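## Task

Lift the white can off the turntable and set it upright on the coaster, without moving the other cans from their places on the turntable.

## Robot and tools

ROBOT. Two six-joint arms, left_arm and right_arm, each ending in a two-finger gripper. In the scene frame the origin sits at table-top height midway between the nominal bases, +x points out over the table, +z up, and left_arm is on the +y side (image left and right do not follow this). Calibrated bases: left_arm at (+0.019, +0.602, 0) m, quat_wxyz (+1.000, 0, 0, +0.001); right_arm at (+0.017, -0.589, 0) m, quat_wxyz (+1.000, 0, 0, +0.010). Every hand position, orientation, velocity and target is given in that arm's own base frame, not the scene frame. A gripper's fingers point along its +z and open and close along its y. end_effector_position is the point between the closed pads; fingertips stick out about 33 mm beyond it (about 9 mm when fully open). Left_arm's fingers can fold: grip with the outer quarter of the pads, or a part may slip or be squeezed too hard, and a fingertip jammed into a surface folds quietly and spoils the next grip. Right_arm's fingers are rigid. Reported poses can be off by a few centimetres.

ROW FORMAT. Every arm command is a row of 20 numbers, always both arms: left x, y, z (m), qw, qx, qy, qz, gripper position, force_limit, speed; then the same ten for right. These are absolute targets in each arm's base frame. Gripper position runs from +1 (open, 140 mm) to -1 (close until blocked); pads touch near -0.8. force_limit and speed lie in [-1, 1], both start at +1; low force_limit with speed -1 gives a gentle squeeze (about 14 N), faster closes grip much harder. To hold an arm still, resend its last reported pose and its last gripper numbers unchanged; to keep orientation, repeat the same quaternion rather than copying a drifted reading.

TOOLS.
- execute_actions(actions, cameras): actions is a list of up to 15 actions; each action is a list of up to 15 rows, one per 1/30 s step, the last row held if short. A target more than 0.6 m from the gripper's current position along any gripper axis makes the action refused. Each step the controller caps motion at 70 mm and 16 degrees from the measured pose, so big jumps arrive over several actions; the result's Hand target shows where the arm is actually headed. An empty actions list returns full state and all camera images.
- move(target, speed, blend, stop_force, zero, blocking, cameras): straight-line path to one row, or through a list of up to 15 rows (same finger numbers in each). speed in m/s, 0.002 to 2, default 0.25. blend in m rounds corners; 0 stops at each. stop_force 10 to 80 N ends an arm's path when push against its direction exceeds it; use it only very slowly, never while the gripper turns, and omit it when backing off a contact. zero (default true) rezeroes force before the move. blocking=false returns early while the move runs (not allowed with stop_force). Moves do not avoid obstacles or the other arm; stay clear of each arm's own base. Result line move: reports done, off_target, moving, held or fault, and limits such as paced or held.
- wait(seconds 0-10): lets time pass holding commands.
- stop: brakes a running move.
- zoom_image(camera, region [x0,y0,x1,y1], max 504x504): closer look at cam_left_wrist or cam_right_wrist's latest image.
- finished_scene(scene): ends the current scene permanently; call only when the can stands on the coaster and stays there unaided.

READING RESULTS. object_status: 0 moving, 1 blocked while opening, 2 blocked while closing (a grip), 3 reached target or pads met (holding uncertain). After closing, confirm 2. position_measured is in counts: 3 open, ~75 = 100 mm, 139 = 60 mm, 200 = 20 mm, 230 pads met. Flange force is outside force in gripper axes, including held weight; External joint torques estimate contact torque per joint. Wrist depth gives 7x7 median distances ahead of each wrist camera, '-' for unknown. Camera intrinsics: cam_left_wrist fx=fy=394.046, cx 334.779, cy 252.315; cam_right_wrist fx=fy=400.173, cx 334.759, cy 250.508; both 672x504.

AVOID. Contact torque at a joint's limit (elbow 140, wrist joints 39.6, waist/shoulder 299 N m) or 144 N of outside force freezes that arm for 10 s. Arms are stiff: targets past a firm surface cause faults. Don't let the arms touch or grip each other; the clearance check does not always prevent it. Hot motors (MOTOR HOT line) can lock an arm for 30-60 s; avoid long outstretched holds. Don't drop, fling or slam the can, knock other cans, or let anything leave the table. Something may occasionally nudge loose objects.

Each tool is called after "Request:" as name([rows], argument=value, ...), one row to a line, values as JSON.

## Session

Request:
execute_actions(actions=[])

Scene clock: 0.00 s.
left_arm: end_effector_position=(+0.6137, -0.2790, +0.3754) position_measured=3 object_status=3 end_effector_quat_wxyz=(-0.418, +0.509, +0.744, +0.113) | right_arm: end_effector_position=(+0.4126, +0.7844, +0.2002) position_measured=3 object_status=3 end_effector_quat_wxyz=(-0.171, +0.962, -0.018, +0.214)
Joint positions: left_arm=[-0.585 0.622 1.08 0.292 2.295 -0.862] | right_arm=[1.14 0.377 1.649 -0.414 0.657 3.02]
Joint velocities: within noise
Joint torques (N m): no reading
External joint torques (N m): no reading
Flange force (N): no reading
Wrist depth (mm): cam_left_wrist=[604 604 644 897 2120 1984 1817 / 2963 657 770 748 - 636 591 / 2670 767 716 663 604 571 531 / 795 132 631 597 553 147 124 / 102 132 575 553 504 480 107 / - 562 508 494 470 442 417 / 545 510 478 458 432 411 399] | cam_right_wrist=[532 481 425 - - - - / 498 473 - 376 363 321 296 / - - - 352 355 - 239 / - 132 - 349 325 149 218 / - 132 - 362 322 297 114 / - 425 380 363 - 298 284 / - - - - - 296 -]
Hand target: left_arm +0.6137, -0.2790, +0.3754; -0.418, +0.509, +0.744, +0.113 | right_arm +0.4126, +0.7844, +0.2002; -0.171, +0.962, -0.018, +0.214
Tool commands: left_gripper/position=+1.0 left_gripper/force_limit=+1.0 left_gripper/speed=+1.0 right_gripper/position=+1.0 right_gripper/force_limit=+1.0 right_gripper/speed=+1.0

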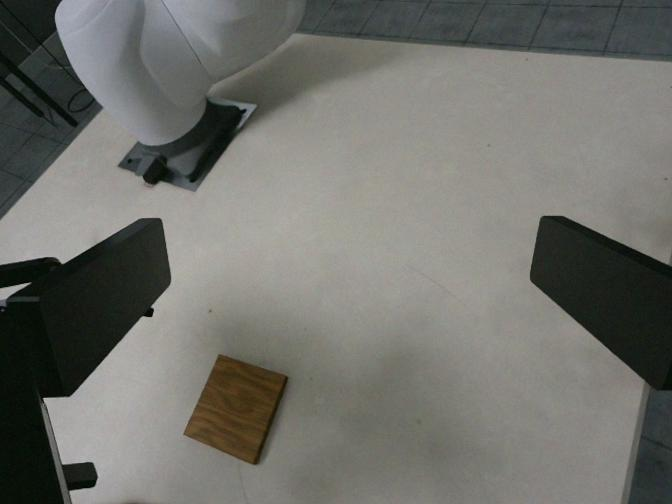

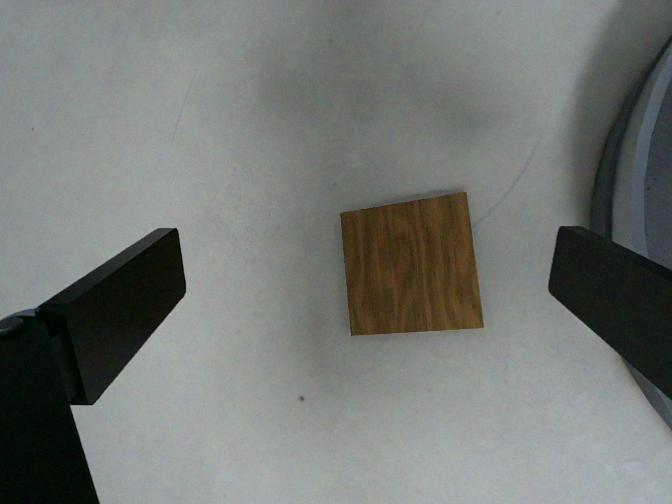

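Request:
move(target=[0.6137,-0.2790,0.3754,-0.418,0.509,0.744,0.113,1,1,1,0.45,0.53,0.45,0,0.928,0.373,0,1,1,1], cameras=["cam_right_wrist"])

Request:
wait(seconds=0.8, cameras=["cam_right_wrist"])

Request:
wait(seconds=1.2, cameras=["cam_right_wrist"])

Scene clock: 2.47 s.
left_arm: end_effector_position=(+0.6137, -0.2790, +0.3754) position_measured=3 object_status=3 end_effector_quat_wxyz=(-0.418, +0.509, +0.744, +0.113) | right_arm: end_effector_position=(+0.4500, +0.5300, +0.4500) position_measured=3 object_status=3 end_effector_quat_wxyz=(+0.000, +0.928, +0.373, +0.000)
Joint positions: left_arm=[-0.585 0.622 1.081 0.291 2.294 -0.862] | right_arm=[0.817 0.221 1.305 0 1.616 1.624]
Joint torques (N m): left_arm=[-0.38 -94.1 -40.65 4.39 2.06 -0.07] | right_arm=[-1.3 -64.8 -40.75 3.99 0.01 0]
External joint torques (N m): left_arm=[0.44 -5.5 1.1 0.28 -0.08 0.06] | right_arm=[1.25 0.06 -1.34 0.32 -0.06 0]
Flange force (N): left_arm=[6.3 -5.7 10.2] | right_arm=[2.8 -2.1 -2.4]
Wrist depth (mm): cam_left_wrist=[591 604 631 2403 2301 1948 1744 / 2846 672 822 756 680 632 588 / 886 778 707 661 606 572 531 / 786 142 640 596 555 147 123 / 102 589 585 527 503 475 107 / - 575 515 495 467 443 418 / - 502 476 454 427 412 400] | cam_right_wrist=[535 515 527 474 475 - - / - - 514 509 496 509 - / - - 533 528 535 540 - / - 123 566 565 568 555 132 / - 123 661 675 589 669 114 / - 775 708 - - 729 719 / - 1739 - 759 783 754 780]
Hand target: left_arm +0.6137, -0.2790, +0.3754; -0.418, +0.509, +0.744, +0.113 | right_arm +0.4500, +0.5300, +0.4500; +0.000, +0.928, +0.373, +0.000
Off the commanded pose: left_arm 0.000 m, 0 deg | right_arm 0.000 m, 0 deg.
move: done
Images, in order (width x height): cam_right_wrist 672x504.

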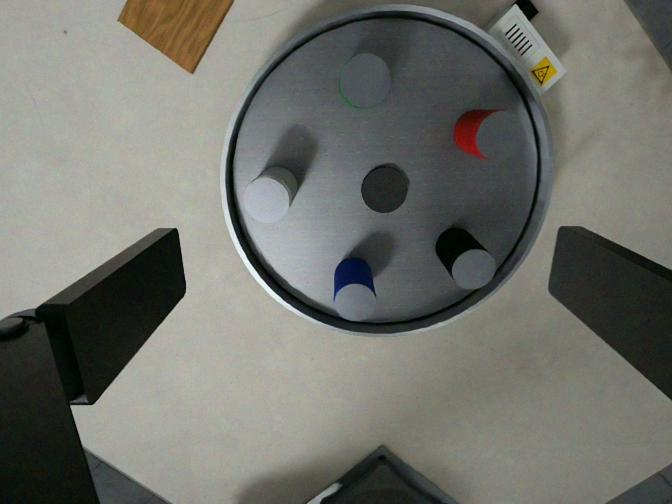

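Scene clock: 3.27 s.
left_arm: end_effector_position=(+0.6137, -0.2790, +0.3754) position_measured=3 object_status=3 end_effector_quat_wxyz=(-0.418, +0.509, +0.744, +0.113) | right_arm: end_effector_position=(+0.4500, +0.5300, +0.4500) position_measured=3 object_status=3 end_effector_quat_wxyz=(+0.000, +0.928, +0.373, +0.000)
Joint positions: left_arm=[-0.585 0.622 1.081 0.291 2.294 -0.862] | right_arm=[0.817 0.221 1.305 0 1.616 1.624]
Joint torques (N m): left_arm=[-0.09 -94.24 -40.76 4.38 2 -0.07] | right_arm=[-1.9 -64.89 -40.62 3.95 0.05 0.02]
External joint torques (N m): left_arm=[0.03 -5.36 1.2 0.29 -0.02 0.06] | right_arm=[1.9 -0.73 -1.82 0.4 -0.1 -0.02]
Flange force (N): left_arm=[6.1 -6.0 10.1] | right_arm=[2.4 -3.0 -3.2]
Wrist depth (mm): cam_left_wrist=[578 601 627 2326 2163 2003 1703 / 2884 668 748 733 676 642 585 / 890 759 716 674 611 556 538 / 798 142 640 594 563 147 121 / 102 589 577 529 508 481 107 / 574 569 514 489 466 443 416 / 542 515 482 454 432 410 398] | cam_right_wrist=[530 509 512 485 476 461 - / 537 - 512 495 514 494 548 / - - 544 531 530 520 562 / 612 132 589 577 568 552 124 / - 132 682 589 602 - 114 / - 738 717 - - - 736 / - 803 - 756 751 - 764]
Hand target: left_arm +0.6137, -0.2790, +0.3754; -0.418, +0.509, +0.744, +0.113 | right_arm +0.4500, +0.5300, +0.4500; +0.000, +0.928, +0.373, +0.000
Tool commands: left_gripper/position=+1.0 left_gripper/force_limit=+1.0 left_gripper/speed=+1.0 right_gripper/position=+1.0 right_gripper/force_limit=+1.0 right_gripper/speed=+1.0
Off the commanded pose: left_arm 0.000 m, 0 deg | right_arm 0.000 m, 0 deg.
wait: 0.80 s; at rest by 0.17 s
Images, in order (width x height): cam_right_wrist 672x504.

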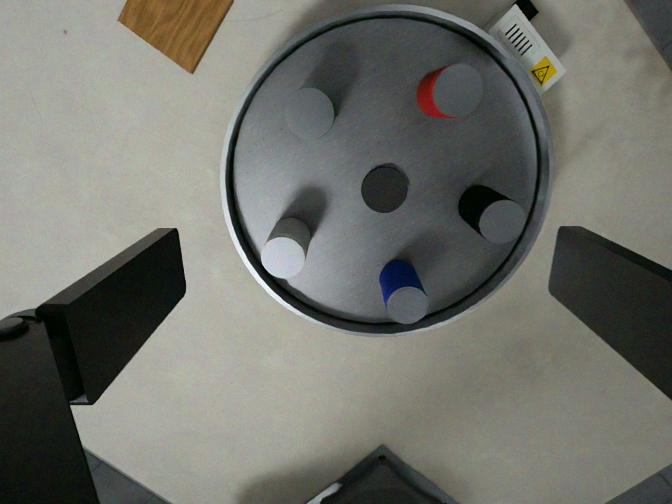

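Scene clock: 4.47 s.
left_arm: end_effector_position=(+0.6137, -0.2790, +0.3754) position_measured=3 object_status=3 end_effector_quat_wxyz=(-0.418, +0.509, +0.744, +0.113) | right_arm: end_effector_position=(+0.4500, +0.5300, +0.4500) position_measured=3 object_status=3 end_effector_quat_wxyz=(+0.000, +0.928, +0.373, +0.000)
Joint positions: left_arm=[-0.585 0.622 1.081 0.291 2.294 -0.862] | right_arm=[0.817 0.221 1.305 0 1.616 1.624]
Joint torques (N m): left_arm=[-0.11 -94.17 -40.55 4.37 1.99 -0.07] | right_arm=[-1.46 -65.34 -40.51 4.02 0 -0.11]
External joint torques (N m): left_arm=[0.15 -5.39 1.02 0.3 -0.01 0.06] | right_arm=[1.67 0.72 -1.7 0.32 -0.07 0.11]
Flange force (N): left_arm=[6.1 -5.8 9.5] | right_arm=[4.5 -3.0 -3.1]
Wrist depth (mm): cam_left_wrist=[604 604 636 869 2163 2040 1848 / 2703 668 851 - 687 629 583 / 2703 743 726 663 616 572 534 / - 142 644 602 565 147 117 / 102 581 574 535 501 467 107 / - 559 514 492 463 440 418 / 534 515 482 456 - 438 401] | cam_right_wrist=[- 503 517 481 482 526 1346 / - 565 514 505 493 510 558 / - - 527 531 537 541 - / - 123 574 577 563 562 132 / - 123 - 600 624 679 114 / - 726 729 731 - 715 - / - 1712 791 775 780 - 767]
Hand target: left_arm +0.6137, -0.2790, +0.3754; -0.418, +0.509, +0.744, +0.113 | right_arm +0.4500, +0.5300, +0.4500; +0.000, +0.928, +0.373, +0.000
Tool commands: left_gripper/position=+1.0 left_gripper/force_limit=+1.0 left_gripper/speed=+1.0 right_gripper/position=+1.0 right_gripper/force_limit=+1.0 right_gripper/speed=+1.0
Off the commanded pose: left_arm 0.000 m, 0 deg | right_arm 0.000 m, 0 deg.
wait: 1.20 s; at rest by 0.17 s
Images, in order (width x height): cam_right_wrist 672x504.

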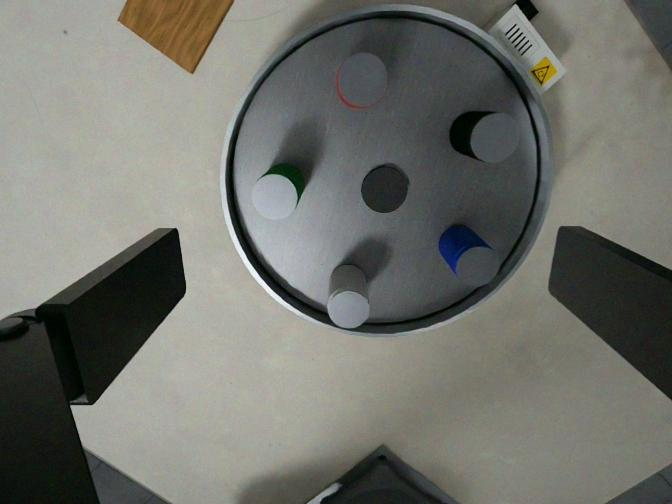

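Request:
move(target=[0.6137,-0.2790,0.3754,-0.418,0.509,0.744,0.113,1,1,1,0.359,0.5575,0.23,0,0.928,0.373,0,1,1,1])

Request:
move(target=[0.6137,-0.2790,0.3754,-0.418,0.509,0.744,0.113,1,1,1,0.359,0.5575,0.122,0,0.928,0.373,0,1,1,1], speed=0.15, cameras=["cam_right_wrist"])

Scene clock: 6.00 s.
left_arm: end_effector_position=(+0.6137, -0.2790, +0.3754) position_measured=3 object_status=3 end_effector_quat_wxyz=(-0.418, +0.509, +0.744, +0.113) | right_arm: end_effector_position=(+0.3590, +0.5576, +0.2300) position_measured=3 object_status=3 end_effector_quat_wxyz=(+0.000, +0.928, +0.373, +0.000)
Joint positions: left_arm=[-0.585 0.622 1.081 0.291 2.294 -0.862] | right_arm=[0.947 0.225 1.701 0 1.216 1.753]
Joint torques (N m): left_arm=[-0.14 -94.31 -40.73 4.39 2.02 -0.08] | right_arm=[-1.87 -62.01 -37.77 3.63 0.05 -0.07]
External joint torques (N m): left_arm=[0.25 -5.36 1.16 0.29 -0.03 0.07] | right_arm=[1.9 -0.92 -2.05 0.45 -0.12 0.07]
Flange force (N): left_arm=[6.2 -5.8 10.0] | right_arm=[1.9 -3.5 -2.8]
Wrist depth (mm): cam_left_wrist=[606 608 636 894 2100 1773 1758 / 2923 665 770 751 672 632 591 / 2738 775 726 689 640 562 516 / - 136 657 589 568 147 123 / 102 132 593 546 510 475 107 / - 559 510 485 462 445 - / 534 514 478 457 430 412 -] | cam_right_wrist=[331 327 - 276 278 277 276 / - - 337 286 292 292 291 / - - 314 312 312 303 310 / - 124 331 332 331 328 319 / - 122 - 351 289 354 113 / - - - - 349 370 369 / - - - 487 - - -]
Hand target: left_arm +0.6137, -0.2790, +0.3754; -0.418, +0.509, +0.744, +0.113 | right_arm +0.3590, +0.5575, +0.2300; +0.000, +0.928, +0.373, +0.000
Off the commanded pose: left_arm 0.000 m, 0 deg | right_arm 0.000 m, 0 deg.
move: done

Scene clock: 7.03 s.
left_arm: end_effector_position=(+0.6137, -0.2790, +0.3754) position_measured=3 object_status=3 end_effector_quat_wxyz=(-0.418, +0.509, +0.744, +0.113) | right_arm: end_effector_position=(+0.3590, +0.5575, +0.1220) position_measured=3 object_status=3 end_effector_quat_wxyz=(+0.000, +0.928, +0.373, +0.000)
Joint positions: left_arm=[-0.585 0.622 1.081 0.291 2.294 -0.862] | right_arm=[0.947 0.302 1.814 0 1.025 1.753]
Joint torques (N m): left_arm=[-0.26 -93.92 -40.67 4.38 2.02 -0.12] | right_arm=[-1.97 -66.22 -34.46 3.3 0.08 0]
External joint torques (N m): left_arm=[0.19 -5.75 1.09 0.31 -0.05 0.1] | right_arm=[1.99 -1.27 -1.91 0.42 -0.14 0]
Flange force (N): left_arm=[6.5 -6.1 10.3] | right_arm=[1.3 -3.4 -2.6]
Wrist depth (mm): cam_left_wrist=[578 599 632 876 2120 2021 1864 / 2923 653 775 756 693 629 583 / 2703 807 - 672 649 572 535 / 784 132 - 588 566 147 123 / 102 588 575 535 502 477 107 / 571 559 516 492 464 443 417 / - 524 481 469 425 411 400] | cam_right_wrist=[231 227 178 179 180 141 181 / 240 242 188 190 190 189 190 / - 256 199 201 201 201 195 / - 143 212 209 211 211 199 / - 132 226 157 175 229 114 / - - 231 139 142 243 238 / - - 341 235 264 261 194]
Hand target: left_arm +0.6137, -0.2790, +0.3754; -0.418, +0.509, +0.744, +0.113 | right_arm +0.3590, +0.5575, +0.1220; +0.000, +0.928, +0.373, +0.000
Off the commanded pose: left_arm 0.000 m, 0 deg | right_arm 0.000 m, 0 deg.
move: done
Images, in order (width x height): cam_right_wrist 672x504.

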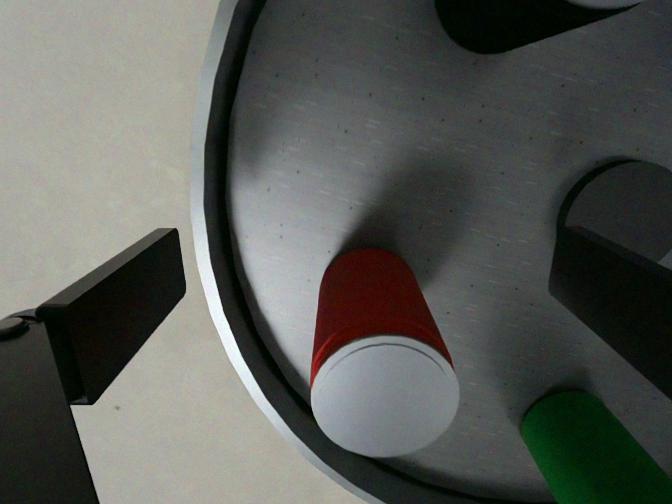

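Request:
wait(seconds=5, cameras=["cam_right_wrist"])

Request:
wait(seconds=0.4, cameras=["cam_right_wrist"])

Request:
wait(seconds=0.4, cameras=["cam_right_wrist"])

Request:
wait(seconds=0.4, cameras=["cam_right_wrist"])

Scene clock: 12.10 s.
left_arm: end_effector_position=(+0.6137, -0.2790, +0.3754) position_measured=3 object_status=3 end_effector_quat_wxyz=(-0.418, +0.509, +0.744, +0.113) | right_arm: end_effector_position=(+0.3590, +0.5575, +0.1220) position_measured=3 object_status=3 end_effector_quat_wxyz=(+0.000, +0.928, +0.373, +0.000)
Joint positions: left_arm=[-0.585 0.622 1.081 0.291 2.294 -0.862] | right_arm=[0.947 0.302 1.814 0 1.025 1.753]
Joint torques (N m): left_arm=[-0.31 -94.17 -40.82 4.34 1.98 -0.08] | right_arm=[-1.13 -66.42 -34.53 3.27 0.12 0]
External joint torques (N m): left_arm=[0.26 -5.54 1.23 0.34 0 0.07] | right_arm=[1.36 -1.25 -1.71 0.45 -0.17 0]
Flange force (N): left_arm=[6.4 -6.0 10.4] | right_arm=[1.1 -2.4 -2.3]
Wrist depth (mm): cam_left_wrist=[601 609 640 862 2100 1984 1833 / 2809 655 764 759 687 621 597 / 869 770 714 655 611 565 530 / 807 142 653 585 577 138 123 / 102 599 583 537 503 473 107 / 580 572 508 498 466 442 417 / 542 504 481 455 428 407 400] | cam_right_wrist=[232 229 176 180 179 180 181 / 241 240 188 109 185 189 190 / - 256 192 111 114 200 196 / - 143 211 121 214 211 133 / - 123 226 229 229 230 114 / - 316 230 247 239 239 246 / - 341 339 248 256 171 265]
Hand target: left_arm +0.6137, -0.2790, +0.3754; -0.418, +0.509, +0.744, +0.113 | right_arm +0.3590, +0.5575, +0.1220; +0.000, +0.928, +0.373, +0.000
Tool commands: left_gripper/position=+1.0 left_gripper/force_limit=+1.0 left_gripper/speed=+1.0 right_gripper/position=+1.0 right_gripper/force_limit=+1.0 right_gripper/speed=+1.0
Off the commanded pose: left_arm 0.000 m, 0 deg | right_arm 0.000 m, 0 deg.
wait: 5.00 s; at rest by 0.10 s
Images, in order (width x height): cam_right_wrist 672x504.

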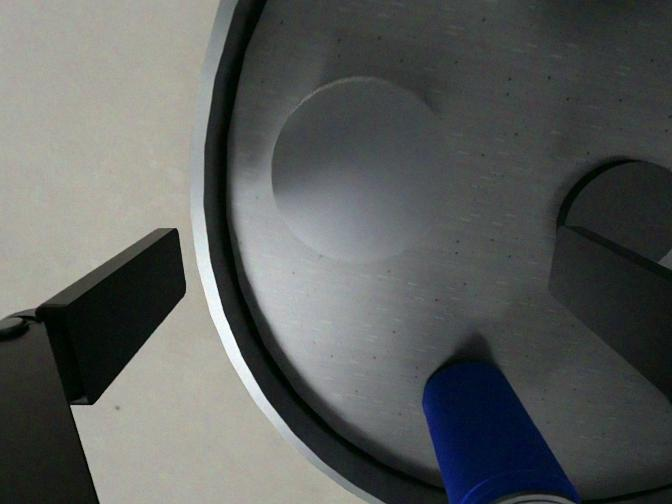

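Scene clock: 12.50 s.
left_arm: end_effector_position=(+0.6137, -0.2790, +0.3754) position_measured=3 object_status=3 end_effector_quat_wxyz=(-0.418, +0.509, +0.744, +0.113) | right_arm: end_effector_position=(+0.3590, +0.5575, +0.1220) position_measured=3 object_status=3 end_effector_quat_wxyz=(+0.000, +0.928, +0.373, +0.000)
Joint positions: left_arm=[-0.585 0.622 1.081 0.291 2.294 -0.862] | right_arm=[0.947 0.302 1.814 0 1.025 1.753]
Joint torques (N m): left_arm=[-0.18 -94.07 -40.51 4.3 2.03 -0.06] | right_arm=[-1.59 -66.31 -34.38 3.23 0.03 0.04]
External joint torques (N m): left_arm=[0.28 -5.63 0.94 0.38 -0.05 0.05] | right_arm=[1.55 -0.73 -1.85 0.48 -0.09 -0.04]
Flange force (N): left_arm=[6.4 -5.7 9.7] | right_arm=[2.1 -2.8 -2.1]
Wrist depth (mm): cam_left_wrist=[2230 597 640 2430 2301 1914 1848 / 2773 672 801 733 601 746 585 / 2207 756 767 674 602 572 534 / 786 142 649 593 553 138 123 / 102 589 581 538 505 472 107 / 571 559 512 502 468 440 415 / 534 512 477 455 435 410 401] | cam_right_wrist=[- - 178 180 180 179 181 / - 237 188 190 189 190 192 / - - 200 197 202 200 195 / - 123 192 120 212 212 133 / - 132 205 126 228 228 114 / - 308 307 246 245 236 245 / - - 332 258 261 190 201]
Hand target: left_arm +0.6137, -0.2790, +0.3754; -0.418, +0.509, +0.744, +0.113 | right_arm +0.3590, +0.5575, +0.1220; +0.000, +0.928, +0.373, +0.000
Tool commands: left_gripper/position=+1.0 left_gripper/force_limit=+1.0 left_gripper/speed=+1.0 right_gripper/position=+1.0 right_gripper/force_limit=+1.0 right_gripper/speed=+1.0
Off the commanded pose: left_arm 0.000 m, 0 deg | right_arm 0.000 m, 0 deg.
wait: 0.40 s; at rest by 0.17 s
Images, in order (width x height): cam_right_wrist 672x504.

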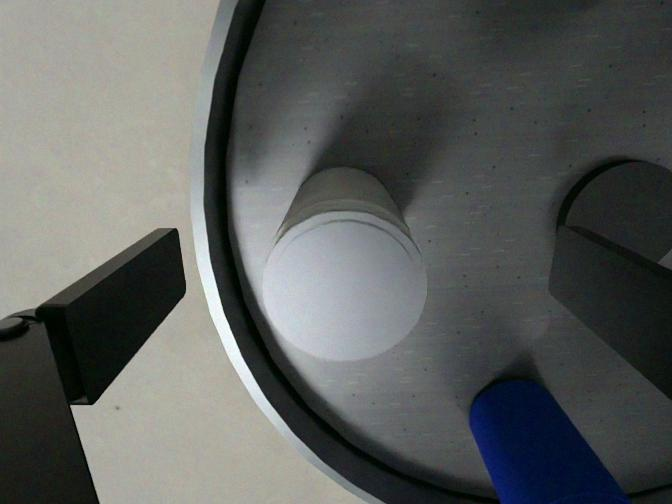

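Scene clock: 12.90 s.
left_arm: end_effector_position=(+0.6137, -0.2790, +0.3754) position_measured=3 object_status=3 end_effector_quat_wxyz=(-0.418, +0.509, +0.744, +0.113) | right_arm: end_effector_position=(+0.3590, +0.5575, +0.1220) position_measured=3 object_status=3 end_effector_quat_wxyz=(+0.000, +0.928, +0.373, +0.000)
Joint positions: left_arm=[-0.585 0.622 1.081 0.291 2.294 -0.862] | right_arm=[0.947 0.302 1.814 0 1.025 1.753]
Joint torques (N m): left_arm=[-0.44 -93.65 -40.63 4.4 1.97 -0.04] | right_arm=[-1.74 -66.07 -34.54 3.28 0.13 -0.02]
External joint torques (N m): left_arm=[0.43 -5.86 1.1 0.27 0.01 0.02] | right_arm=[1.76 -1.13 -1.71 0.43 -0.19 0.02]
Flange force (N): left_arm=[6.7 -6.1 10.4] | right_arm=[1.1 -3.0 -2.2]
Wrist depth (mm): cam_left_wrist=[581 606 627 862 2163 1848 1773 / 2738 665 838 743 702 638 578 / 876 778 731 678 604 578 538 / - 136 629 591 553 147 117 / 102 589 599 538 508 477 107 / 572 563 514 493 468 442 416 / 539 514 481 455 433 411 401] | cam_right_wrist=[234 230 177 179 180 180 181 / - 241 188 190 190 190 192 / 263 - 199 202 202 200 195 / 263 123 213 206 214 212 199 / - 123 225 135 226 228 113 / - - 313 138 241 243 232 / - - - 237 261 261 192]
Hand target: left_arm +0.6137, -0.2790, +0.3754; -0.418, +0.509, +0.744, +0.113 | right_arm +0.3590, +0.5575, +0.1220; +0.000, +0.928, +0.373, +0.000
Tool commands: left_gripper/position=+1.0 left_gripper/force_limit=+1.0 left_gripper/speed=+1.0 right_gripper/position=+1.0 right_gripper/force_limit=+1.0 right_gripper/speed=+1.0
Off the commanded pose: left_arm 0.000 m, 0 deg | right_arm 0.000 m, 0 deg.
wait: 0.40 s; at rest by 0.17 s
Images, in order (width x height): cam_right_wrist 672x504.

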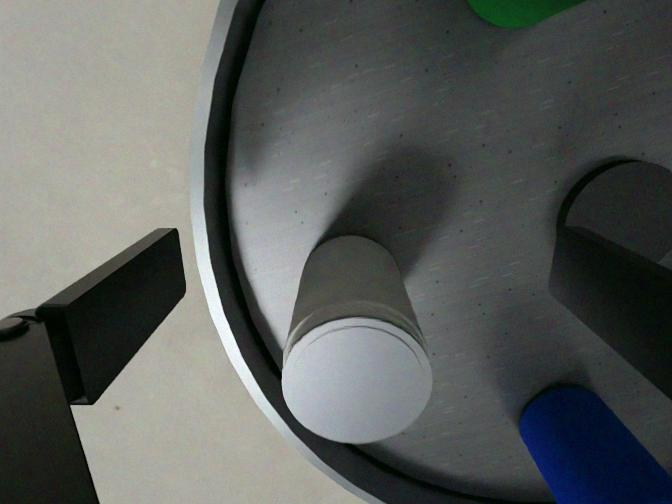

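Scene clock: 13.30 s.
left_arm: end_effector_position=(+0.6137, -0.2790, +0.3754) position_measured=3 object_status=3 end_effector_quat_wxyz=(-0.418, +0.509, +0.744, +0.113) | right_arm: end_effector_position=(+0.3590, +0.5575, +0.1220) position_measured=3 object_status=3 end_effector_quat_wxyz=(+0.000, +0.928, +0.373, +0.000)
Joint positions: left_arm=[-0.585 0.622 1.081 0.291 2.294 -0.862] | right_arm=[0.947 0.302 1.814 0 1.025 1.753]
Joint torques (N m): left_arm=[-0.13 -93.71 -40.71 4.36 2.01 -0.09] | right_arm=[-1.94 -67.2 -34.4 3.31 0.06 -0.07]
External joint torques (N m): left_arm=[0.14 -5.87 1.17 0.32 -0.03 0.08] | right_arm=[2.03 0.17 -1.66 0.39 -0.11 0.07]
Flange force (N): left_arm=[6.6 -6.3 10.6] | right_arm=[2.8 -3.9 -1.1]
Wrist depth (mm): cam_left_wrist=[602 604 636 2277 2185 1948 1817 / 2809 668 792 741 680 - 597 / - 770 726 665 618 557 539 / - 142 646 596 552 147 117 / 102 591 577 539 514 468 107 / 571 559 515 494 461 439 - / 539 512 484 456 431 410 -] | cam_right_wrist=[230 222 178 179 150 142 181 / 242 - 188 190 191 190 192 / 257 257 199 201 201 201 194 / - 133 212 215 214 211 200 / - 132 227 215 226 228 114 / - - 239 154 171 245 225 / - - 337 151 259 264 212]
Hand target: left_arm +0.6137, -0.2790, +0.3754; -0.418, +0.509, +0.744, +0.113 | right_arm +0.3590, +0.5575, +0.1220; +0.000, +0.928, +0.373, +0.000
Tool commands: left_gripper/position=+1.0 left_gripper/force_limit=+1.0 left_gripper/speed=+1.0 right_gripper/position=+1.0 right_gripper/force_limit=+1.0 right_gripper/speed=+1.0
Off the commanded pose: left_arm 0.000 m, 0 deg | right_arm 0.000 m, 0 deg.
wait: 0.40 s; at rest by 0.17 s
Images, in order (width x height): cam_right_wrist 672x504.

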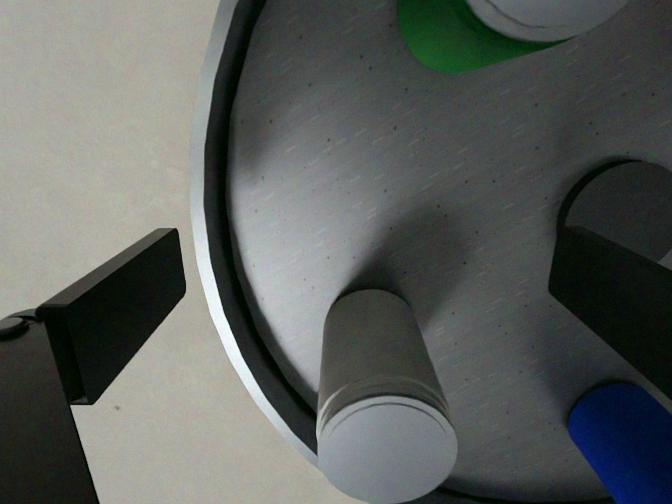

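Request:
wait(seconds=3.3, cameras=["cam_right_wrist"])

Request:
move(target=[0.6137,-0.2790,0.3754,-0.418,0.509,0.744,0.113,1,1,1,0.3514,0.5654,0.117,0,0.928,0.373,0,0.43,-0.4,0], speed=0.05)

Scene clock: 16.93 s.
left_arm: end_effector_position=(+0.6137, -0.2790, +0.3754) position_measured=3 object_status=3 end_effector_quat_wxyz=(-0.418, +0.509, +0.744, +0.113) | right_arm: end_effector_position=(+0.3590, +0.5575, +0.1220) position_measured=3 object_status=3 end_effector_quat_wxyz=(+0.000, +0.928, +0.373, +0.000)
Joint positions: left_arm=[-0.585 0.622 1.081 0.291 2.294 -0.862] | right_arm=[0.947 0.302 1.814 0 1.025 1.753]
Joint torques (N m): left_arm=[0.06 -93.88 -40.66 4.32 2.03 -0.07] | right_arm=[-1.82 -67.04 -34.36 3.26 0.08 -0.09]
External joint torques (N m): left_arm=[-0.01 -5.83 1.07 0.36 -0.05 0.05] | right_arm=[1.72 0.03 -1.71 0.43 -0.13 0.09]
Flange force (N): left_arm=[6.5 -6.3 10.3] | right_arm=[2.8 -3.5 -1.3]
Wrist depth (mm): cam_left_wrist=[583 606 642 865 2253 1773 1817 / 2703 655 770 680 689 638 591 / 2963 764 711 661 620 563 535 / - 132 642 593 560 147 123 / 102 132 575 539 499 478 107 / 568 566 514 486 465 443 414 / 533 548 477 458 433 411 401] | cam_right_wrist=[230 232 178 180 180 179 179 / 241 - 188 190 190 190 191 / 256 - 199 201 202 201 196 / 268 132 212 209 211 210 200 / - 123 227 132 139 228 114 / - 324 223 137 237 239 239 / - 334 336 244 263 223 189]
Hand target: left_arm +0.6137, -0.2790, +0.3754; -0.418, +0.509, +0.744, +0.113 | right_arm +0.3590, +0.5575, +0.1220; +0.000, +0.928, +0.373, +0.000
Tool commands: left_gripper/position=+1.0 left_gripper/force_limit=+1.0 left_gripper/speed=+1.0 right_gripper/position=+1.0 right_gripper/force_limit=+1.0 right_gripper/speed=+1.0
Off the commanded pose: left_arm 0.000 m, 0 deg | right_arm 0.000 m, 0 deg.
wait: 3.30 s; at rest from the start
Images, in order (width x height): cam_right_wrist 672x504.

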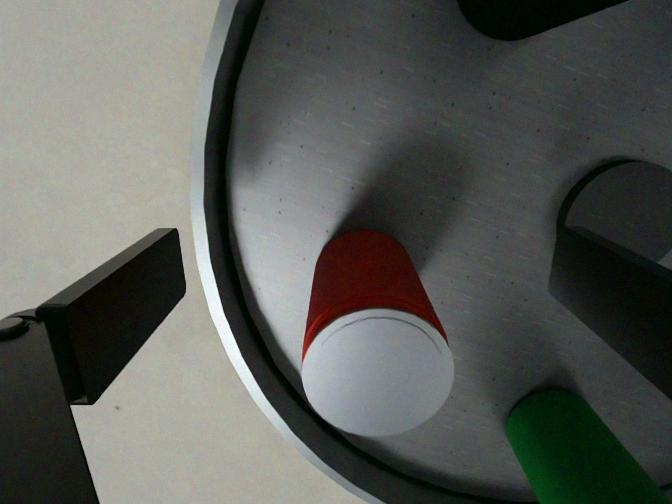

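Scene clock: 17.63 s.
left_arm: end_effector_position=(+0.6137, -0.2790, +0.3754) position_measured=3 object_status=3 end_effector_quat_wxyz=(-0.418, +0.509, +0.744, +0.113) | right_arm: end_effector_position=(+0.3514, +0.5654, +0.1170) position_measured=75 object_status=3 end_effector_quat_wxyz=(+0.000, +0.928, +0.373, +0.000)
Joint positions: left_arm=[-0.585 0.622 1.081 0.291 2.294 -0.862] | right_arm=[0.963 0.31 1.814 0 1.018 1.769]
Joint torques (N m): left_arm=[-0.49 -94.05 -40.73 4.35 1.94 -0.1] | right_arm=[-1.8 -67.9 -34.28 3.37 0.05 -0.03]
External joint torques (N m): left_arm=[0.4 -5.62 1.14 0.33 0.04 0.09] | right_arm=[1.73 -0.34 -1.95 0.34 -0.1 0.03]
Flange force (N): left_arm=[6.6 -5.8 10.2] | right_arm=[2.7 -3.4 -1.8]
Wrist depth (mm): cam_left_wrist=[588 602 634 2351 2185 1984 1833 / 2773 655 792 738 693 - 589 / 2185 770 723 668 614 588 542 / - 142 642 581 572 147 117 / 102 131 577 543 505 476 107 / 571 560 516 494 471 443 419 / 541 519 477 461 434 410 398] | cam_right_wrist=[224 223 176 175 97 96 171 / 237 234 183 185 124 101 186 / 251 251 193 197 196 196 191 / - 265 161 209 209 152 199 / - 98 199 222 217 129 87 / - - 227 237 174 235 - / - - 329 251 151 - -]
Hand target: left_arm +0.6137, -0.2790, +0.3754; -0.418, +0.509, +0.744, +0.113 | right_arm +0.3514, +0.5654, +0.1170; +0.000, +0.928, +0.373, +0.000
Off the commanded pose: left_arm 0.000 m, 0 deg | right_arm 0.000 m, 0 deg.
move: done

Request:
wait(seconds=3.2)

Scene clock: 20.90 s.
left_arm: end_effector_position=(+0.6137, -0.2790, +0.3754) position_measured=3 object_status=3 end_effector_quat_wxyz=(-0.418, +0.509, +0.744, +0.113) | right_arm: end_effector_position=(+0.3514, +0.5654, +0.1170) position_measured=75 object_status=3 end_effector_quat_wxyz=(+0.000, +0.928, +0.373, +0.000)
Joint positions: left_arm=[-0.585 0.622 1.081 0.291 2.294 -0.862] | right_arm=[0.963 0.31 1.814 0 1.018 1.769]
Joint torques (N m): left_arm=[-0.44 -93.94 -40.71 4.38 2 -0.06] | right_arm=[-1.43 -67.2 -34.32 3.21 -0.02 0]
External joint torques (N m): left_arm=[0.42 -5.79 1.11 0.3 -0.02 0.05] | right_arm=[1.42 -1.11 -1.8 0.48 -0.03 0]
Flange force (N): left_arm=[6.7 -6.0 10.4] | right_arm=[1.5 -2.6 -2.5]
Wrist depth (mm): cam_left_wrist=[2809 608 629 2403 2230 2003 1802 / 2809 670 786 741 682 629 591 / 886 764 711 663 613 572 538 / - 142 661 596 546 147 117 / 102 589 577 539 506 480 107 / 577 601 516 492 467 439 417 / 543 515 478 456 430 410 401] | cam_right_wrist=[223 223 175 175 175 174 176 / 236 237 186 185 185 187 187 / - 251 193 196 196 195 191 / 268 263 161 207 203 151 199 / - 98 199 217 136 126 87 / - - 308 233 - 236 - / - - 325 241 258 259 -]
Hand target: left_arm +0.6137, -0.2790, +0.3754; -0.418, +0.509, +0.744, +0.113 | right_arm +0.3514, +0.5654, +0.1170; +0.000, +0.928, +0.373, +0.000
Tool commands: left_gripper/position=+1.0 left_gripper/force_limit=+1.0 left_gripper/speed=+1.0 right_gripper/position=+0.43 right_gripper/force_limit=-0.4 right_gripper/speed=+0.0
Off the commanded pose: left_arm 0.000 m, 0 deg | right_arm 0.000 m, 0 deg.
wait: 3.20 s; at rest by 0.10 s

Request:
wait(seconds=0.93)

Request:
execute_actions([
  [[0.6137,-0.2790,0.3754,-0.418,0.509,0.744,0.113,1,1,1,0.3514,0.5654,0.117,0,0.928,0.373,0,-1,-0.4,-0.3]],
])

Request:
move(target=[0.6137,-0.2790,0.3754,-0.418,0.509,0.744,0.113,1,1,1,0.3514,0.5654,0.28,0,0.928,0.373,0,-1,-0.4,-0.3], speed=0.15, cameras=["cam_right_wrist"])

Scene clock: 21.93 s.
left_arm: end_effector_position=(+0.6137, -0.2790, +0.3754) position_measured=3 object_status=3 end_effector_quat_wxyz=(-0.418, +0.509, +0.744, +0.113) | right_arm: end_effector_position=(+0.3514, +0.5654, +0.1170) position_measured=75 object_status=3 end_effector_quat_wxyz=(+0.000, +0.928, +0.373, +0.000)
Joint positions: left_arm=[-0.585 0.622 1.081 0.291 2.294 -0.862] | right_arm=[0.963 0.31 1.814 0 1.018 1.769]
Joint torques (N m): left_arm=[-0.47 -93.85 -40.77 4.34 1.93 -0.07] | right_arm=[-1.23 -67.51 -34.46 3.21 0.09 -0.08]
External joint torques (N m): left_arm=[0.4 -5.85 1.18 0.34 0.05 0.06] | right_arm=[1.25 -0.37 -1.54 0.47 -0.13 0.08]
Flange force (N): left_arm=[6.8 -6.1 10.5] | right_arm=[2.0 -2.6 -1.4]
Wrist depth (mm): cam_left_wrist=[609 602 640 2430 2100 1931 1848 / 3004 655 770 738 693 634 601 / 2301 698 721 657 613 577 524 / 756 142 640 594 568 147 123 / 102 589 577 545 510 473 107 / - 563 509 495 475 440 415 / - 505 480 453 428 411 402] | cam_right_wrist=[224 225 176 171 97 173 174 / 238 233 185 102 101 182 187 / - - 192 197 109 196 191 / - - 161 209 209 151 199 / - 98 204 223 223 129 87 / - - 304 237 223 193 - / - - 331 251 251 157 -]
Hand target: left_arm +0.6137, -0.2790, +0.3754; -0.418, +0.509, +0.744, +0.113 | right_arm +0.3514, +0.5654, +0.1170; +0.000, +0.928, +0.373, +0.000
Tool commands: left_gripper/position=+1.0 left_gripper/force_limit=+1.0 left_gripper/speed=+1.0 right_gripper/position=+0.43 right_gripper/force_limit=-0.4 right_gripper/speed=+0.0
Off the commanded pose: left_arm 0.000 m, 0 deg | right_arm 0.000 m, 0 deg.
wait: 0.93 s; at rest by 0.07 s

Scene clock: 22.63 s.
left_arm: end_effector_position=(+0.6137, -0.2790, +0.3754) position_measured=3 object_status=3 end_effector_quat_wxyz=(-0.418, +0.509, +0.744, +0.113) | right_arm: end_effector_position=(+0.3514, +0.5654, +0.1170) position_measured=153 object_status=2 end_effector_quat_wxyz=(+0.000, +0.928, +0.373, +0.000)
Joint positions: left_arm=[-0.585 0.622 1.081 0.291 2.294 -0.862] | right_arm=[0.963 0.31 1.814 0 1.018 1.769]
Joint torques (N m): left_arm=[-0.42 -94.46 -40.75 4.36 1.99 -0.11] | right_arm=[-2.11 -62.82 -31.11 3.21 -0.17 0.03]
External joint torques (N m): left_arm=[0.34 -5.15 1.19 0.32 -0.01 0.1] | right_arm=[2.15 -5.15 -4.93 0.48 0.12 -0.03]
Flange force (N): left_arm=[6.1 -5.5 9.8] | right_arm=[1.8 -3.8 -9.1]
Wrist depth (mm): cam_left_wrist=[614 609 646 2277 2185 1914 1758 / 2846 665 784 789 682 616 591 / 3134 764 721 668 629 553 510 / - 142 640 594 560 147 124 / 102 585 568 539 508 481 106 / 571 559 512 496 469 436 419 / 546 525 480 455 434 410 400] | cam_right_wrist=[- 223 178 175 174 175 174 / 236 236 186 186 186 187 186 / 251 250 195 150 195 196 191 / 270 262 177 116 116 208 200 / - - 89 123 123 - - / - - - 237 240 - - / - - - 240 254 - -]
Hand target: left_arm +0.6137, -0.2790, +0.3754; -0.418, +0.509, +0.744, +0.113 | right_arm +0.3514, +0.5654, +0.1170; +0.000, +0.928, +0.373, +0.000
Off the commanded pose: left_arm 0.000 m, 0 deg | right_arm 0.000 m, 0 deg.
Step readings (end_effector_position of left_arm | right_arm):
0: (+0.6137, -0.2790, +0.3754) | (+0.3514, +0.5654, +0.1170)
1: (+0.6137, -0.2790, +0.3754) | (+0.3514, +0.5654, +0.1170)
2: (+0.6137, -0.2790, +0.3754) | (+0.3514, +0.5654, +0.1170)
4: (+0.6137, -0.2790, +0.3754) | (+0.3514, +0.5654, +0.1170)
8: (+0.6137, -0.2790, +0.3754) | (+0.3514, +0.5654, +0.1170)
15: (+0.6137, -0.2790, +0.3754) | (+0.3514, +0.5654, +0.1170)

Scene clock: 24.03 s.
left_arm: end_effector_position=(+0.6137, -0.2790, +0.3754) position_measured=3 object_status=3 end_effector_quat_wxyz=(-0.418, +0.509, +0.744, +0.113) | right_arm: end_effector_position=(+0.3514, +0.5654, +0.2801) position_measured=153 object_status=2 end_effector_quat_wxyz=(+0.000, +0.928, +0.373, +0.000)
Joint positions: left_arm=[-0.585 0.622 1.081 0.291 2.294 -0.862] | right_arm=[0.963 0.204 1.633 0 1.304 1.769]
Joint torques (N m): left_arm=[-0.44 -93.55 -40.82 4.36 2.01 -0.1] | right_arm=[-2.1 -62.53 -39.86 3.77 0.03 -0.03]
External joint torques (N m): left_arm=[0.42 -6.13 1.24 0.32 -0.04 0.09] | right_arm=[2.05 0.41 -1.07 0.42 -0.08 0.03]
Flange force (N): left_arm=[7.1 -6.4 11.2] | right_arm=[2.0 -3.7 -1.1]
Wrist depth (mm): cam_left_wrist=[596 601 629 2326 2230 2040 1817 / 2738 657 748 726 689 632 580 / 2351 767 702 657 636 555 530 / 786 137 606 591 - 139 117 / 102 122 577 538 504 474 107 / 577 557 512 494 467 434 417 / 539 524 480 458 427 412 402] | cam_right_wrist=[- 372 - 322 320 322 321 / 406 401 - 340 338 343 337 / 414 418 416 129 360 353 361 / 445 - - 116 116 379 378 / - - 89 121 123 - - / - - - - - - - / - - - - - - -]
Hand target: left_arm +0.6137, -0.2790, +0.3754; -0.418, +0.509, +0.744, +0.113 | right_arm +0.3514, +0.5654, +0.2800; +0.000, +0.928, +0.373, +0.000
Off the commanded pose: left_arm 0.000 m, 0 deg | right_arm 0.000 m, 0 deg.
move: done
Images, in order (width x height): cam_right_wrist 672x504.

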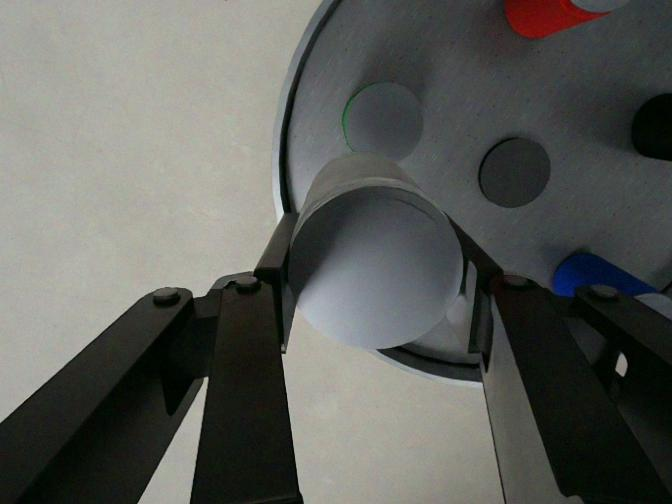

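Request:
move(target=[0.6137,-0.2790,0.3754,-0.418,0.509,0.744,0.113,1,1,1,0.375,0.755,0.25,0,0.928,0.373,0,-1,-0.4,-0.3], cameras=["cam_right_wrist"])

Request:
move(target=[0.6137,-0.2790,0.3754,-0.418,0.509,0.744,0.113,1,1,1,0.421,0.814,0.17,0,0.928,0.373,0,-1,-0.4,-0.3], cameras=["cam_right_wrist"])

Scene clock: 25.33 s.
left_arm: end_effector_position=(+0.6137, -0.2790, +0.3754) position_measured=3 object_status=3 end_effector_quat_wxyz=(-0.418, +0.509, +0.744, +0.113) | right_arm: end_effector_position=(+0.3749, +0.7550, +0.2501) position_measured=153 object_status=2 end_effector_quat_wxyz=(+0.000, +0.928, +0.373, +0.000)
Joint positions: left_arm=[-0.585 0.622 1.081 0.291 2.294 -0.862] | right_arm=[1.069 0.496 1.282 0 1.363 1.875]
Joint torques (N m): left_arm=[-0.09 -94.42 -40.54 4.37 2.01 -0.13] | right_arm=[-1.47 -91.88 -40.51 3.81 0.01 -0.04]
External joint torques (N m): left_arm=[0.03 -5.1 1.01 0.31 -0.04 0.12] | right_arm=[1.27 0.8 -0.96 0.42 -0.06 0.04]
Flange force (N): left_arm=[5.8 -5.5 9.2] | right_arm=[3.0 -2.7 -0.9]
Wrist depth (mm): cam_left_wrist=[591 602 644 876 2207 2003 1802 / 2923 668 792 743 680 648 602 / 1966 754 691 659 609 552 515 / - 142 665 601 556 147 123 / 102 588 569 538 516 467 107 / 327 560 511 490 469 444 - / 539 512 478 452 428 409 402] | cam_right_wrist=[- 350 339 336 346 338 328 / - - 333 352 361 364 314 / - - 403 130 372 332 329 / - - - 116 116 323 342 / - - 89 121 123 - 94 / - - - 483 471 - - / - - - - - - -]
Hand target: left_arm +0.6137, -0.2790, +0.3754; -0.418, +0.509, +0.744, +0.113 | right_arm +0.3750, +0.7550, +0.2500; +0.000, +0.928, +0.373, +0.000
Off the commanded pose: left_arm 0.000 m, 0 deg | right_arm 0.000 m, 0 deg.
move: done
Images, in order (width x height): cam_right_wrist 672x504.

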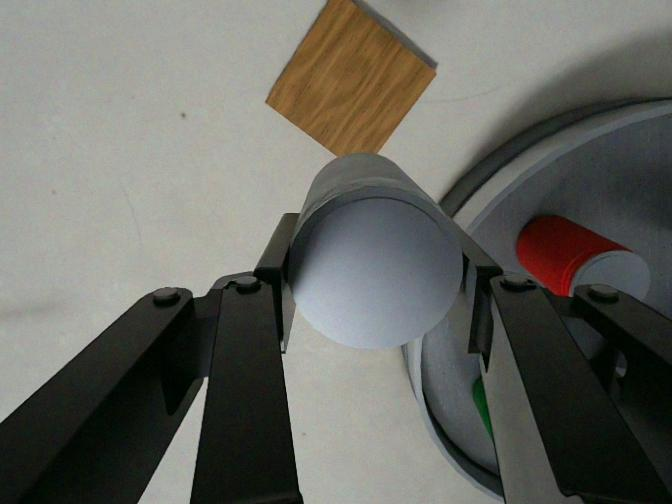

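Scene clock: 26.17 s.
left_arm: end_effector_position=(+0.6137, -0.2790, +0.3754) position_measured=3 object_status=3 end_effector_quat_wxyz=(-0.418, +0.509, +0.744, +0.113) | right_arm: end_effector_position=(+0.4211, +0.8141, +0.1701) position_measured=153 object_status=2 end_effector_quat_wxyz=(+0.000, +0.928, +0.373, +0.000)
Joint positions: left_arm=[-0.585 0.622 1.081 0.291 2.294 -0.862] | right_arm=[1.056 0.65 1.179 0 1.311 1.862]
Joint torques (N m): left_arm=[-0.12 -93.92 -40.62 4.33 1.98 -0.08] | right_arm=[-2.05 -103.97 -39.98 3.74 0 -0.05]
External joint torques (N m): left_arm=[0.05 -5.66 1.07 0.35 0 0.07] | right_arm=[2.02 -0.47 -1.09 0.45 -0.06 0.05]
Flange force (N): left_arm=[6.4 -6.1 10.0] | right_arm=[1.5 -2.9 -1.3]
Wrist depth (mm): cam_left_wrist=[586 606 642 2277 2207 1881 1802 / 2884 668 789 786 687 634 599 / 2458 764 711 - 613 559 530 / - 132 631 - 498 147 123 / 102 360 578 531 514 477 107 / 262 346 505 498 463 448 418 / 539 525 481 454 432 409 -] | cam_right_wrist=[271 - - 270 269 273 - / 286 290 - 283 281 292 288 / - 302 - 143 291 304 298 / 320 315 - 116 115 317 265 / - 91 89 121 123 - 94 / - - - 370 369 - - / - - - - - - -]
Hand target: left_arm +0.6137, -0.2790, +0.3754; -0.418, +0.509, +0.744, +0.113 | right_arm +0.4210, +0.8140, +0.1700; +0.000, +0.928, +0.373, +0.000
Off the commanded pose: left_arm 0.000 m, 0 deg | right_arm 0.000 m, 0 deg.
move: done
Images, in order (width x height): cam_right_wrist 672x504.

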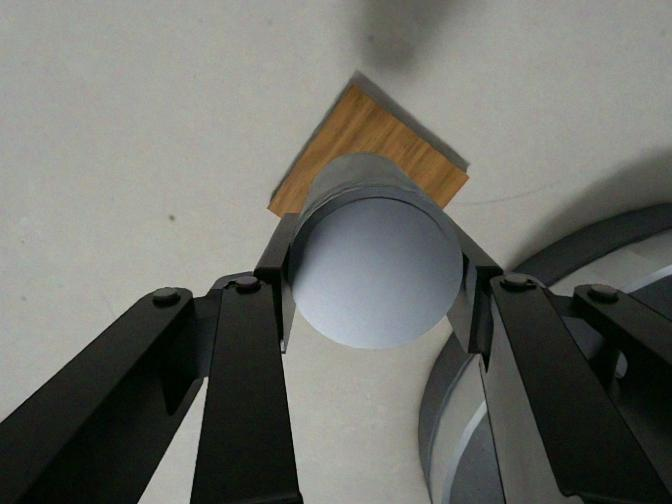

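Request:
move(target=[0.6137,-0.2790,0.3754,-0.418,0.509,0.744,0.113,1,1,1,0.4243,0.8012,0.115,0,0.928,0.373,0,-1,-0.4,-0.3], speed=0.12)

Request:
move(target=[0.6137,-0.2790,0.3754,-0.418,0.509,0.744,0.113,1,1,1,0.4243,0.8012,0.055,0,0.928,0.373,0,-1,-0.4,-0.3], speed=0.02, stop_force=10, cameras=["cam_right_wrist"])

Scene clock: 27.13 s.
left_arm: end_effector_position=(+0.6137, -0.2790, +0.3754) position_measured=3 object_status=3 end_effector_quat_wxyz=(-0.418, +0.509, +0.744, +0.113) | right_arm: end_effector_position=(+0.4243, +0.8012, +0.1149) position_measured=153 object_status=2 end_effector_quat_wxyz=(+0.000, +0.928, +0.373, +0.000)
Joint positions: left_arm=[-0.585 0.622 1.081 0.291 2.294 -0.862] | right_arm=[1.046 0.663 1.262 0 1.217 1.852]
Joint torques (N m): left_arm=[-0.06 -94.17 -40.63 4.34 2.01 -0.1] | right_arm=[-1.84 -104.1 -38.88 3.59 0.11 -0.1]
External joint torques (N m): left_arm=[-0.05 -5.55 1.03 0.35 -0.03 0.09] | right_arm=[1.66 -0.23 -1.02 0.48 -0.17 0.1]
Flange force (N): left_arm=[6.2 -6.0 9.8] | right_arm=[1.6 -2.6 -0.8]
Wrist depth (mm): cam_left_wrist=[2884 601 638 2486 2163 2040 1787 / 2773 668 762 743 680 640 577 / 2637 767 736 668 620 553 527 / - 142 644 596 550 147 121 / 102 342 578 534 505 475 106 / 272 334 501 493 467 447 - / 517 501 480 455 433 410 -] | cam_right_wrist=[- 220 220 219 220 220 - / 233 231 - 224 - - 239 / 247 - 247 149 232 249 249 / 264 - 250 116 116 258 263 / - 92 89 121 122 - 94 / - - - - - - - / - - - - 319 - -]
Hand target: left_arm +0.6137, -0.2790, +0.3754; -0.418, +0.509, +0.744, +0.113 | right_arm +0.4243, +0.8012, +0.1150; +0.000, +0.928, +0.373, +0.000
Off the commanded pose: left_arm 0.000 m, 0 deg | right_arm 0.000 m, 0 deg.
move: done

Scene clock: 29.63 s.
left_arm: end_effector_position=(+0.6137, -0.2790, +0.3754) position_measured=3 object_status=3 end_effector_quat_wxyz=(-0.418, +0.509, +0.744, +0.113) | right_arm: end_effector_position=(+0.4244, +0.8013, +0.0767) position_measured=153 object_status=2 end_effector_quat_wxyz=(+0.000, +0.928, +0.373, +0.000)
Joint positions: left_arm=[-0.585 0.622 1.081 0.291 2.294 -0.862] | right_arm=[1.046 0.687 1.293 0 1.161 1.852]
Joint torques (N m): left_arm=[-0.51 -93.95 -40.6 4.37 1.96 -0.11] | right_arm=[-1.76 -82.46 -26.55 3.52 -0.77 0.02]
External joint torques (N m): left_arm=[0.52 -5.65 1.04 0.31 0.02 0.1] | right_arm=[1.74 -22.71 -12.34 0.45 0.71 -0.02]
Flange force (N): left_arm=[6.6 -5.6 10.0] | right_arm=[-1.1 -1.6 -25.7]
Wrist depth (mm): cam_left_wrist=[609 601 640 865 2301 2003 1833 / 2809 659 738 707 680 608 620 / 2515 759 721 682 616 588 526 / 748 142 670 593 552 147 117 / 102 299 568 539 509 483 107 / 267 344 487 495 470 441 415 / - 495 481 456 436 410 401] | cam_right_wrist=[186 187 187 186 186 188 187 / 198 194 196 185 192 196 195 / - 210 204 149 195 - 207 / - 224 207 116 116 - - / - 92 89 122 123 - 94 / - - - 252 - - - / - - - 277 - - -]
Hand target: left_arm +0.6137, -0.2790, +0.3754; -0.418, +0.509, +0.744, +0.113 | right_arm +0.4244, +0.8013, +0.0767; +0.000, +0.928, +0.373, +0.000
Off the commanded pose: left_arm 0.000 m, 0 deg | right_arm 0.022 m, 0 deg.
move: contact (right_arm)
Images, in order (width x height): cam_right_wrist 672x504.

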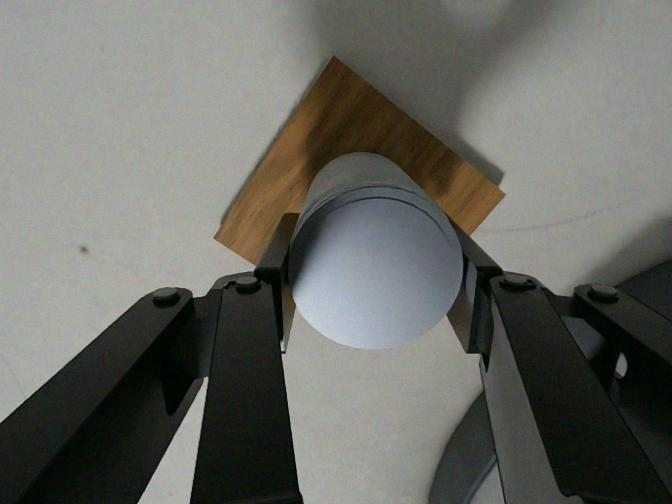

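Release.

Request:
execute_actions([
  [[0.6137,-0.2790,0.3754,-0.418,0.509,0.744,0.113,1,1,1,0.4243,0.8012,0.0772,0,0.928,0.373,0,0.4,-0.4,-0.9]],
  [[0.6137,-0.2790,0.3754,-0.418,0.509,0.744,0.113,1,1,1,0.4243,0.8012,0.0772,0,0.928,0.373,0,0.4,-0.4,-0.9]],
])

Request:
move(target=[0.6137,-0.2790,0.3754,-0.418,0.509,0.744,0.113,1,1,1,0.4243,0.8012,0.22,0,0.928,0.373,0,0.4,-0.4,-0.9], speed=0.12, cameras=["cam_right_wrist"])

Scene clock: 31.17 s.
left_arm: end_effector_position=(+0.6137, -0.2790, +0.3754) position_measured=3 object_status=3 end_effector_quat_wxyz=(-0.418, +0.509, +0.744, +0.113) | right_arm: end_effector_position=(+0.4243, +0.8012, +0.0772) position_measured=78 object_status=0 end_effector_quat_wxyz=(+0.000, +0.928, +0.373, +0.000)
Joint positions: left_arm=[-0.585 0.622 1.081 0.291 2.294 -0.862] | right_arm=[1.046 0.687 1.293 0 1.162 1.852]
Joint torques (N m): left_arm=[-0.4 -93.7 -40.69 4.36 1.99 -0.13] | right_arm=[-1.78 -102.97 -37.08 3.61 0.07 -0.06]
External joint torques (N m): left_arm=[0.29 -5.94 1.12 0.32 -0.01 0.11] | right_arm=[1.97 -2.13 -1.77 0.37 -0.12 0.06]
External joint torques at the end of the 1st action: left_arm=[0.22 -5.44 1.13 0.3 -0.06 0.12] | right_arm=[2.73 -1.85 -2.21 0.55 -0.1 -0.02]
Flange force (N): left_arm=[6.8 -6.2 10.5] | right_arm=[0.7 -2.6 -2.6]
Flange force at the end of the 1st action (N): left_arm=[6.3 -5.8 10.0] | right_arm=[2.1 -3.8 -2.8]
Wrist depth (mm): cam_left_wrist=[613 604 627 2351 2163 1897 1833 / 2884 661 798 741 698 648 572 / 2637 743 719 659 606 - 539 / 786 142 642 591 555 147 123 / 102 298 593 552 509 471 107 / 269 340 487 493 464 442 422 / 541 359 470 455 429 410 399] | cam_right_wrist=[- 185 186 186 186 187 186 / - 199 194 185 194 196 194 / 207 210 202 149 195 207 208 / 225 218 152 116 116 149 219 / - 91 123 123 233 118 87 / - - 252 255 - - - / - - - - - 208 -]
Hand target: left_arm +0.6137, -0.2790, +0.3754; -0.418, +0.509, +0.744, +0.113 | right_arm +0.4243, +0.8012, +0.0772; +0.000, +0.928, +0.373, +0.000
Off the commanded pose: left_arm 0.000 m, 0 deg | right_arm 0.000 m, 0 deg.
Step readings (end_effector_position of left_arm | right_arm; steps 1 to 15: 1st action; 16 to 30: 2nd action):
0: (+0.6137, -0.2790, +0.3754) | (+0.4244, +0.8013, +0.0767)
1: (+0.6137, -0.2790, +0.3754) | (+0.4243, +0.8013, +0.0767)
2: (+0.6137, -0.2790, +0.3754) | (+0.4243, +0.8012, +0.0769)
4: (+0.6137, -0.2790, +0.3754) | (+0.4242, +0.8011, +0.0769)
8: (+0.6137, -0.2790, +0.3754) | (+0.4243, +0.8011, +0.0770)
15: (+0.6137, -0.2790, +0.3754) | (+0.4243, +0.8012, +0.0771)
16: (+0.6137, -0.2790, +0.3754) | (+0.4243, +0.8012, +0.0772)
17: (+0.6137, -0.2790, +0.3754) | (+0.4243, +0.8012, +0.0772)
19: (+0.6137, -0.2790, +0.3754) | (+0.4243, +0.8012, +0.0772)
23: (+0.6137, -0.2790, +0.3754) | (+0.4243, +0.8012, +0.0772)
30: (+0.6137, -0.2790, +0.3754) | (+0.4243, +0.8012, +0.0772)

Scene clock: 32.67 s.
left_arm: end_effector_position=(+0.6137, -0.2790, +0.3754) position_measured=3 object_status=3 end_effector_quat_wxyz=(-0.418, +0.509, +0.744, +0.113) | right_arm: end_effector_position=(+0.4243, +0.8012, +0.2201) position_measured=78 object_status=3 end_effector_quat_wxyz=(+0.000, +0.928, +0.373, +0.000)
Joint positions: left_arm=[-0.585 0.622 1.081 0.291 2.294 -0.862] | right_arm=[1.046 0.614 1.149 0 1.379 1.852]
Joint torques (N m): left_arm=[-0.44 -94.04 -40.7 4.35 2.02 -0.13] | right_arm=[-1.89 -100.5 -39.5 3.81 0.04 0]
External joint torques (N m): left_arm=[0.53 -5.7 1.11 0.33 -0.04 0.12] | right_arm=[1.92 -0.97 -2.07 0.44 -0.11 0]
Flange force (N): left_arm=[6.7 -5.7 10.3] | right_arm=[3.3 -3.3 -2.8]
Wrist depth (mm): cam_left_wrist=[2884 608 632 2703 2230 2003 1881 / 2846 670 775 702 695 646 588 / 862 775 728 661 609 572 534 / 770 132 625 596 555 147 123 / 102 597 577 541 505 480 107 / 267 562 498 494 465 438 421 / 270 509 482 460 432 406 398] | cam_right_wrist=[- 313 - 311 - 315 - / - - 327 325 - - 336 / - - 356 335 347 - 347 / - 372 139 370 377 148 315 / - 91 404 407 346 119 87 / - - 430 - 366 367 - / - - - 458 389 394 -]
Hand target: left_arm +0.6137, -0.2790, +0.3754; -0.418, +0.509, +0.744, +0.113 | right_arm +0.4243, +0.8012, +0.2200; +0.000, +0.928, +0.373, +0.000
Off the commanded pose: left_arm 0.000 m, 0 deg | right_arm 0.000 m, 0 deg.
move: done
Images, in order (width x height): cam_right_wrist 672x504.

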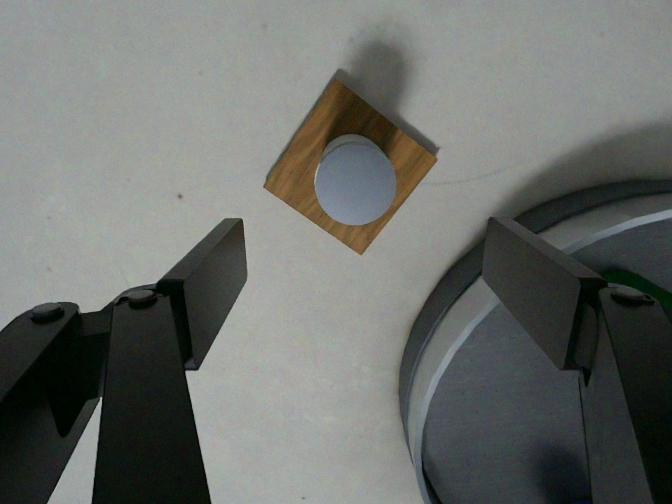

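Request:
finished_scene(scene=2)

The scene is finished: the task was done.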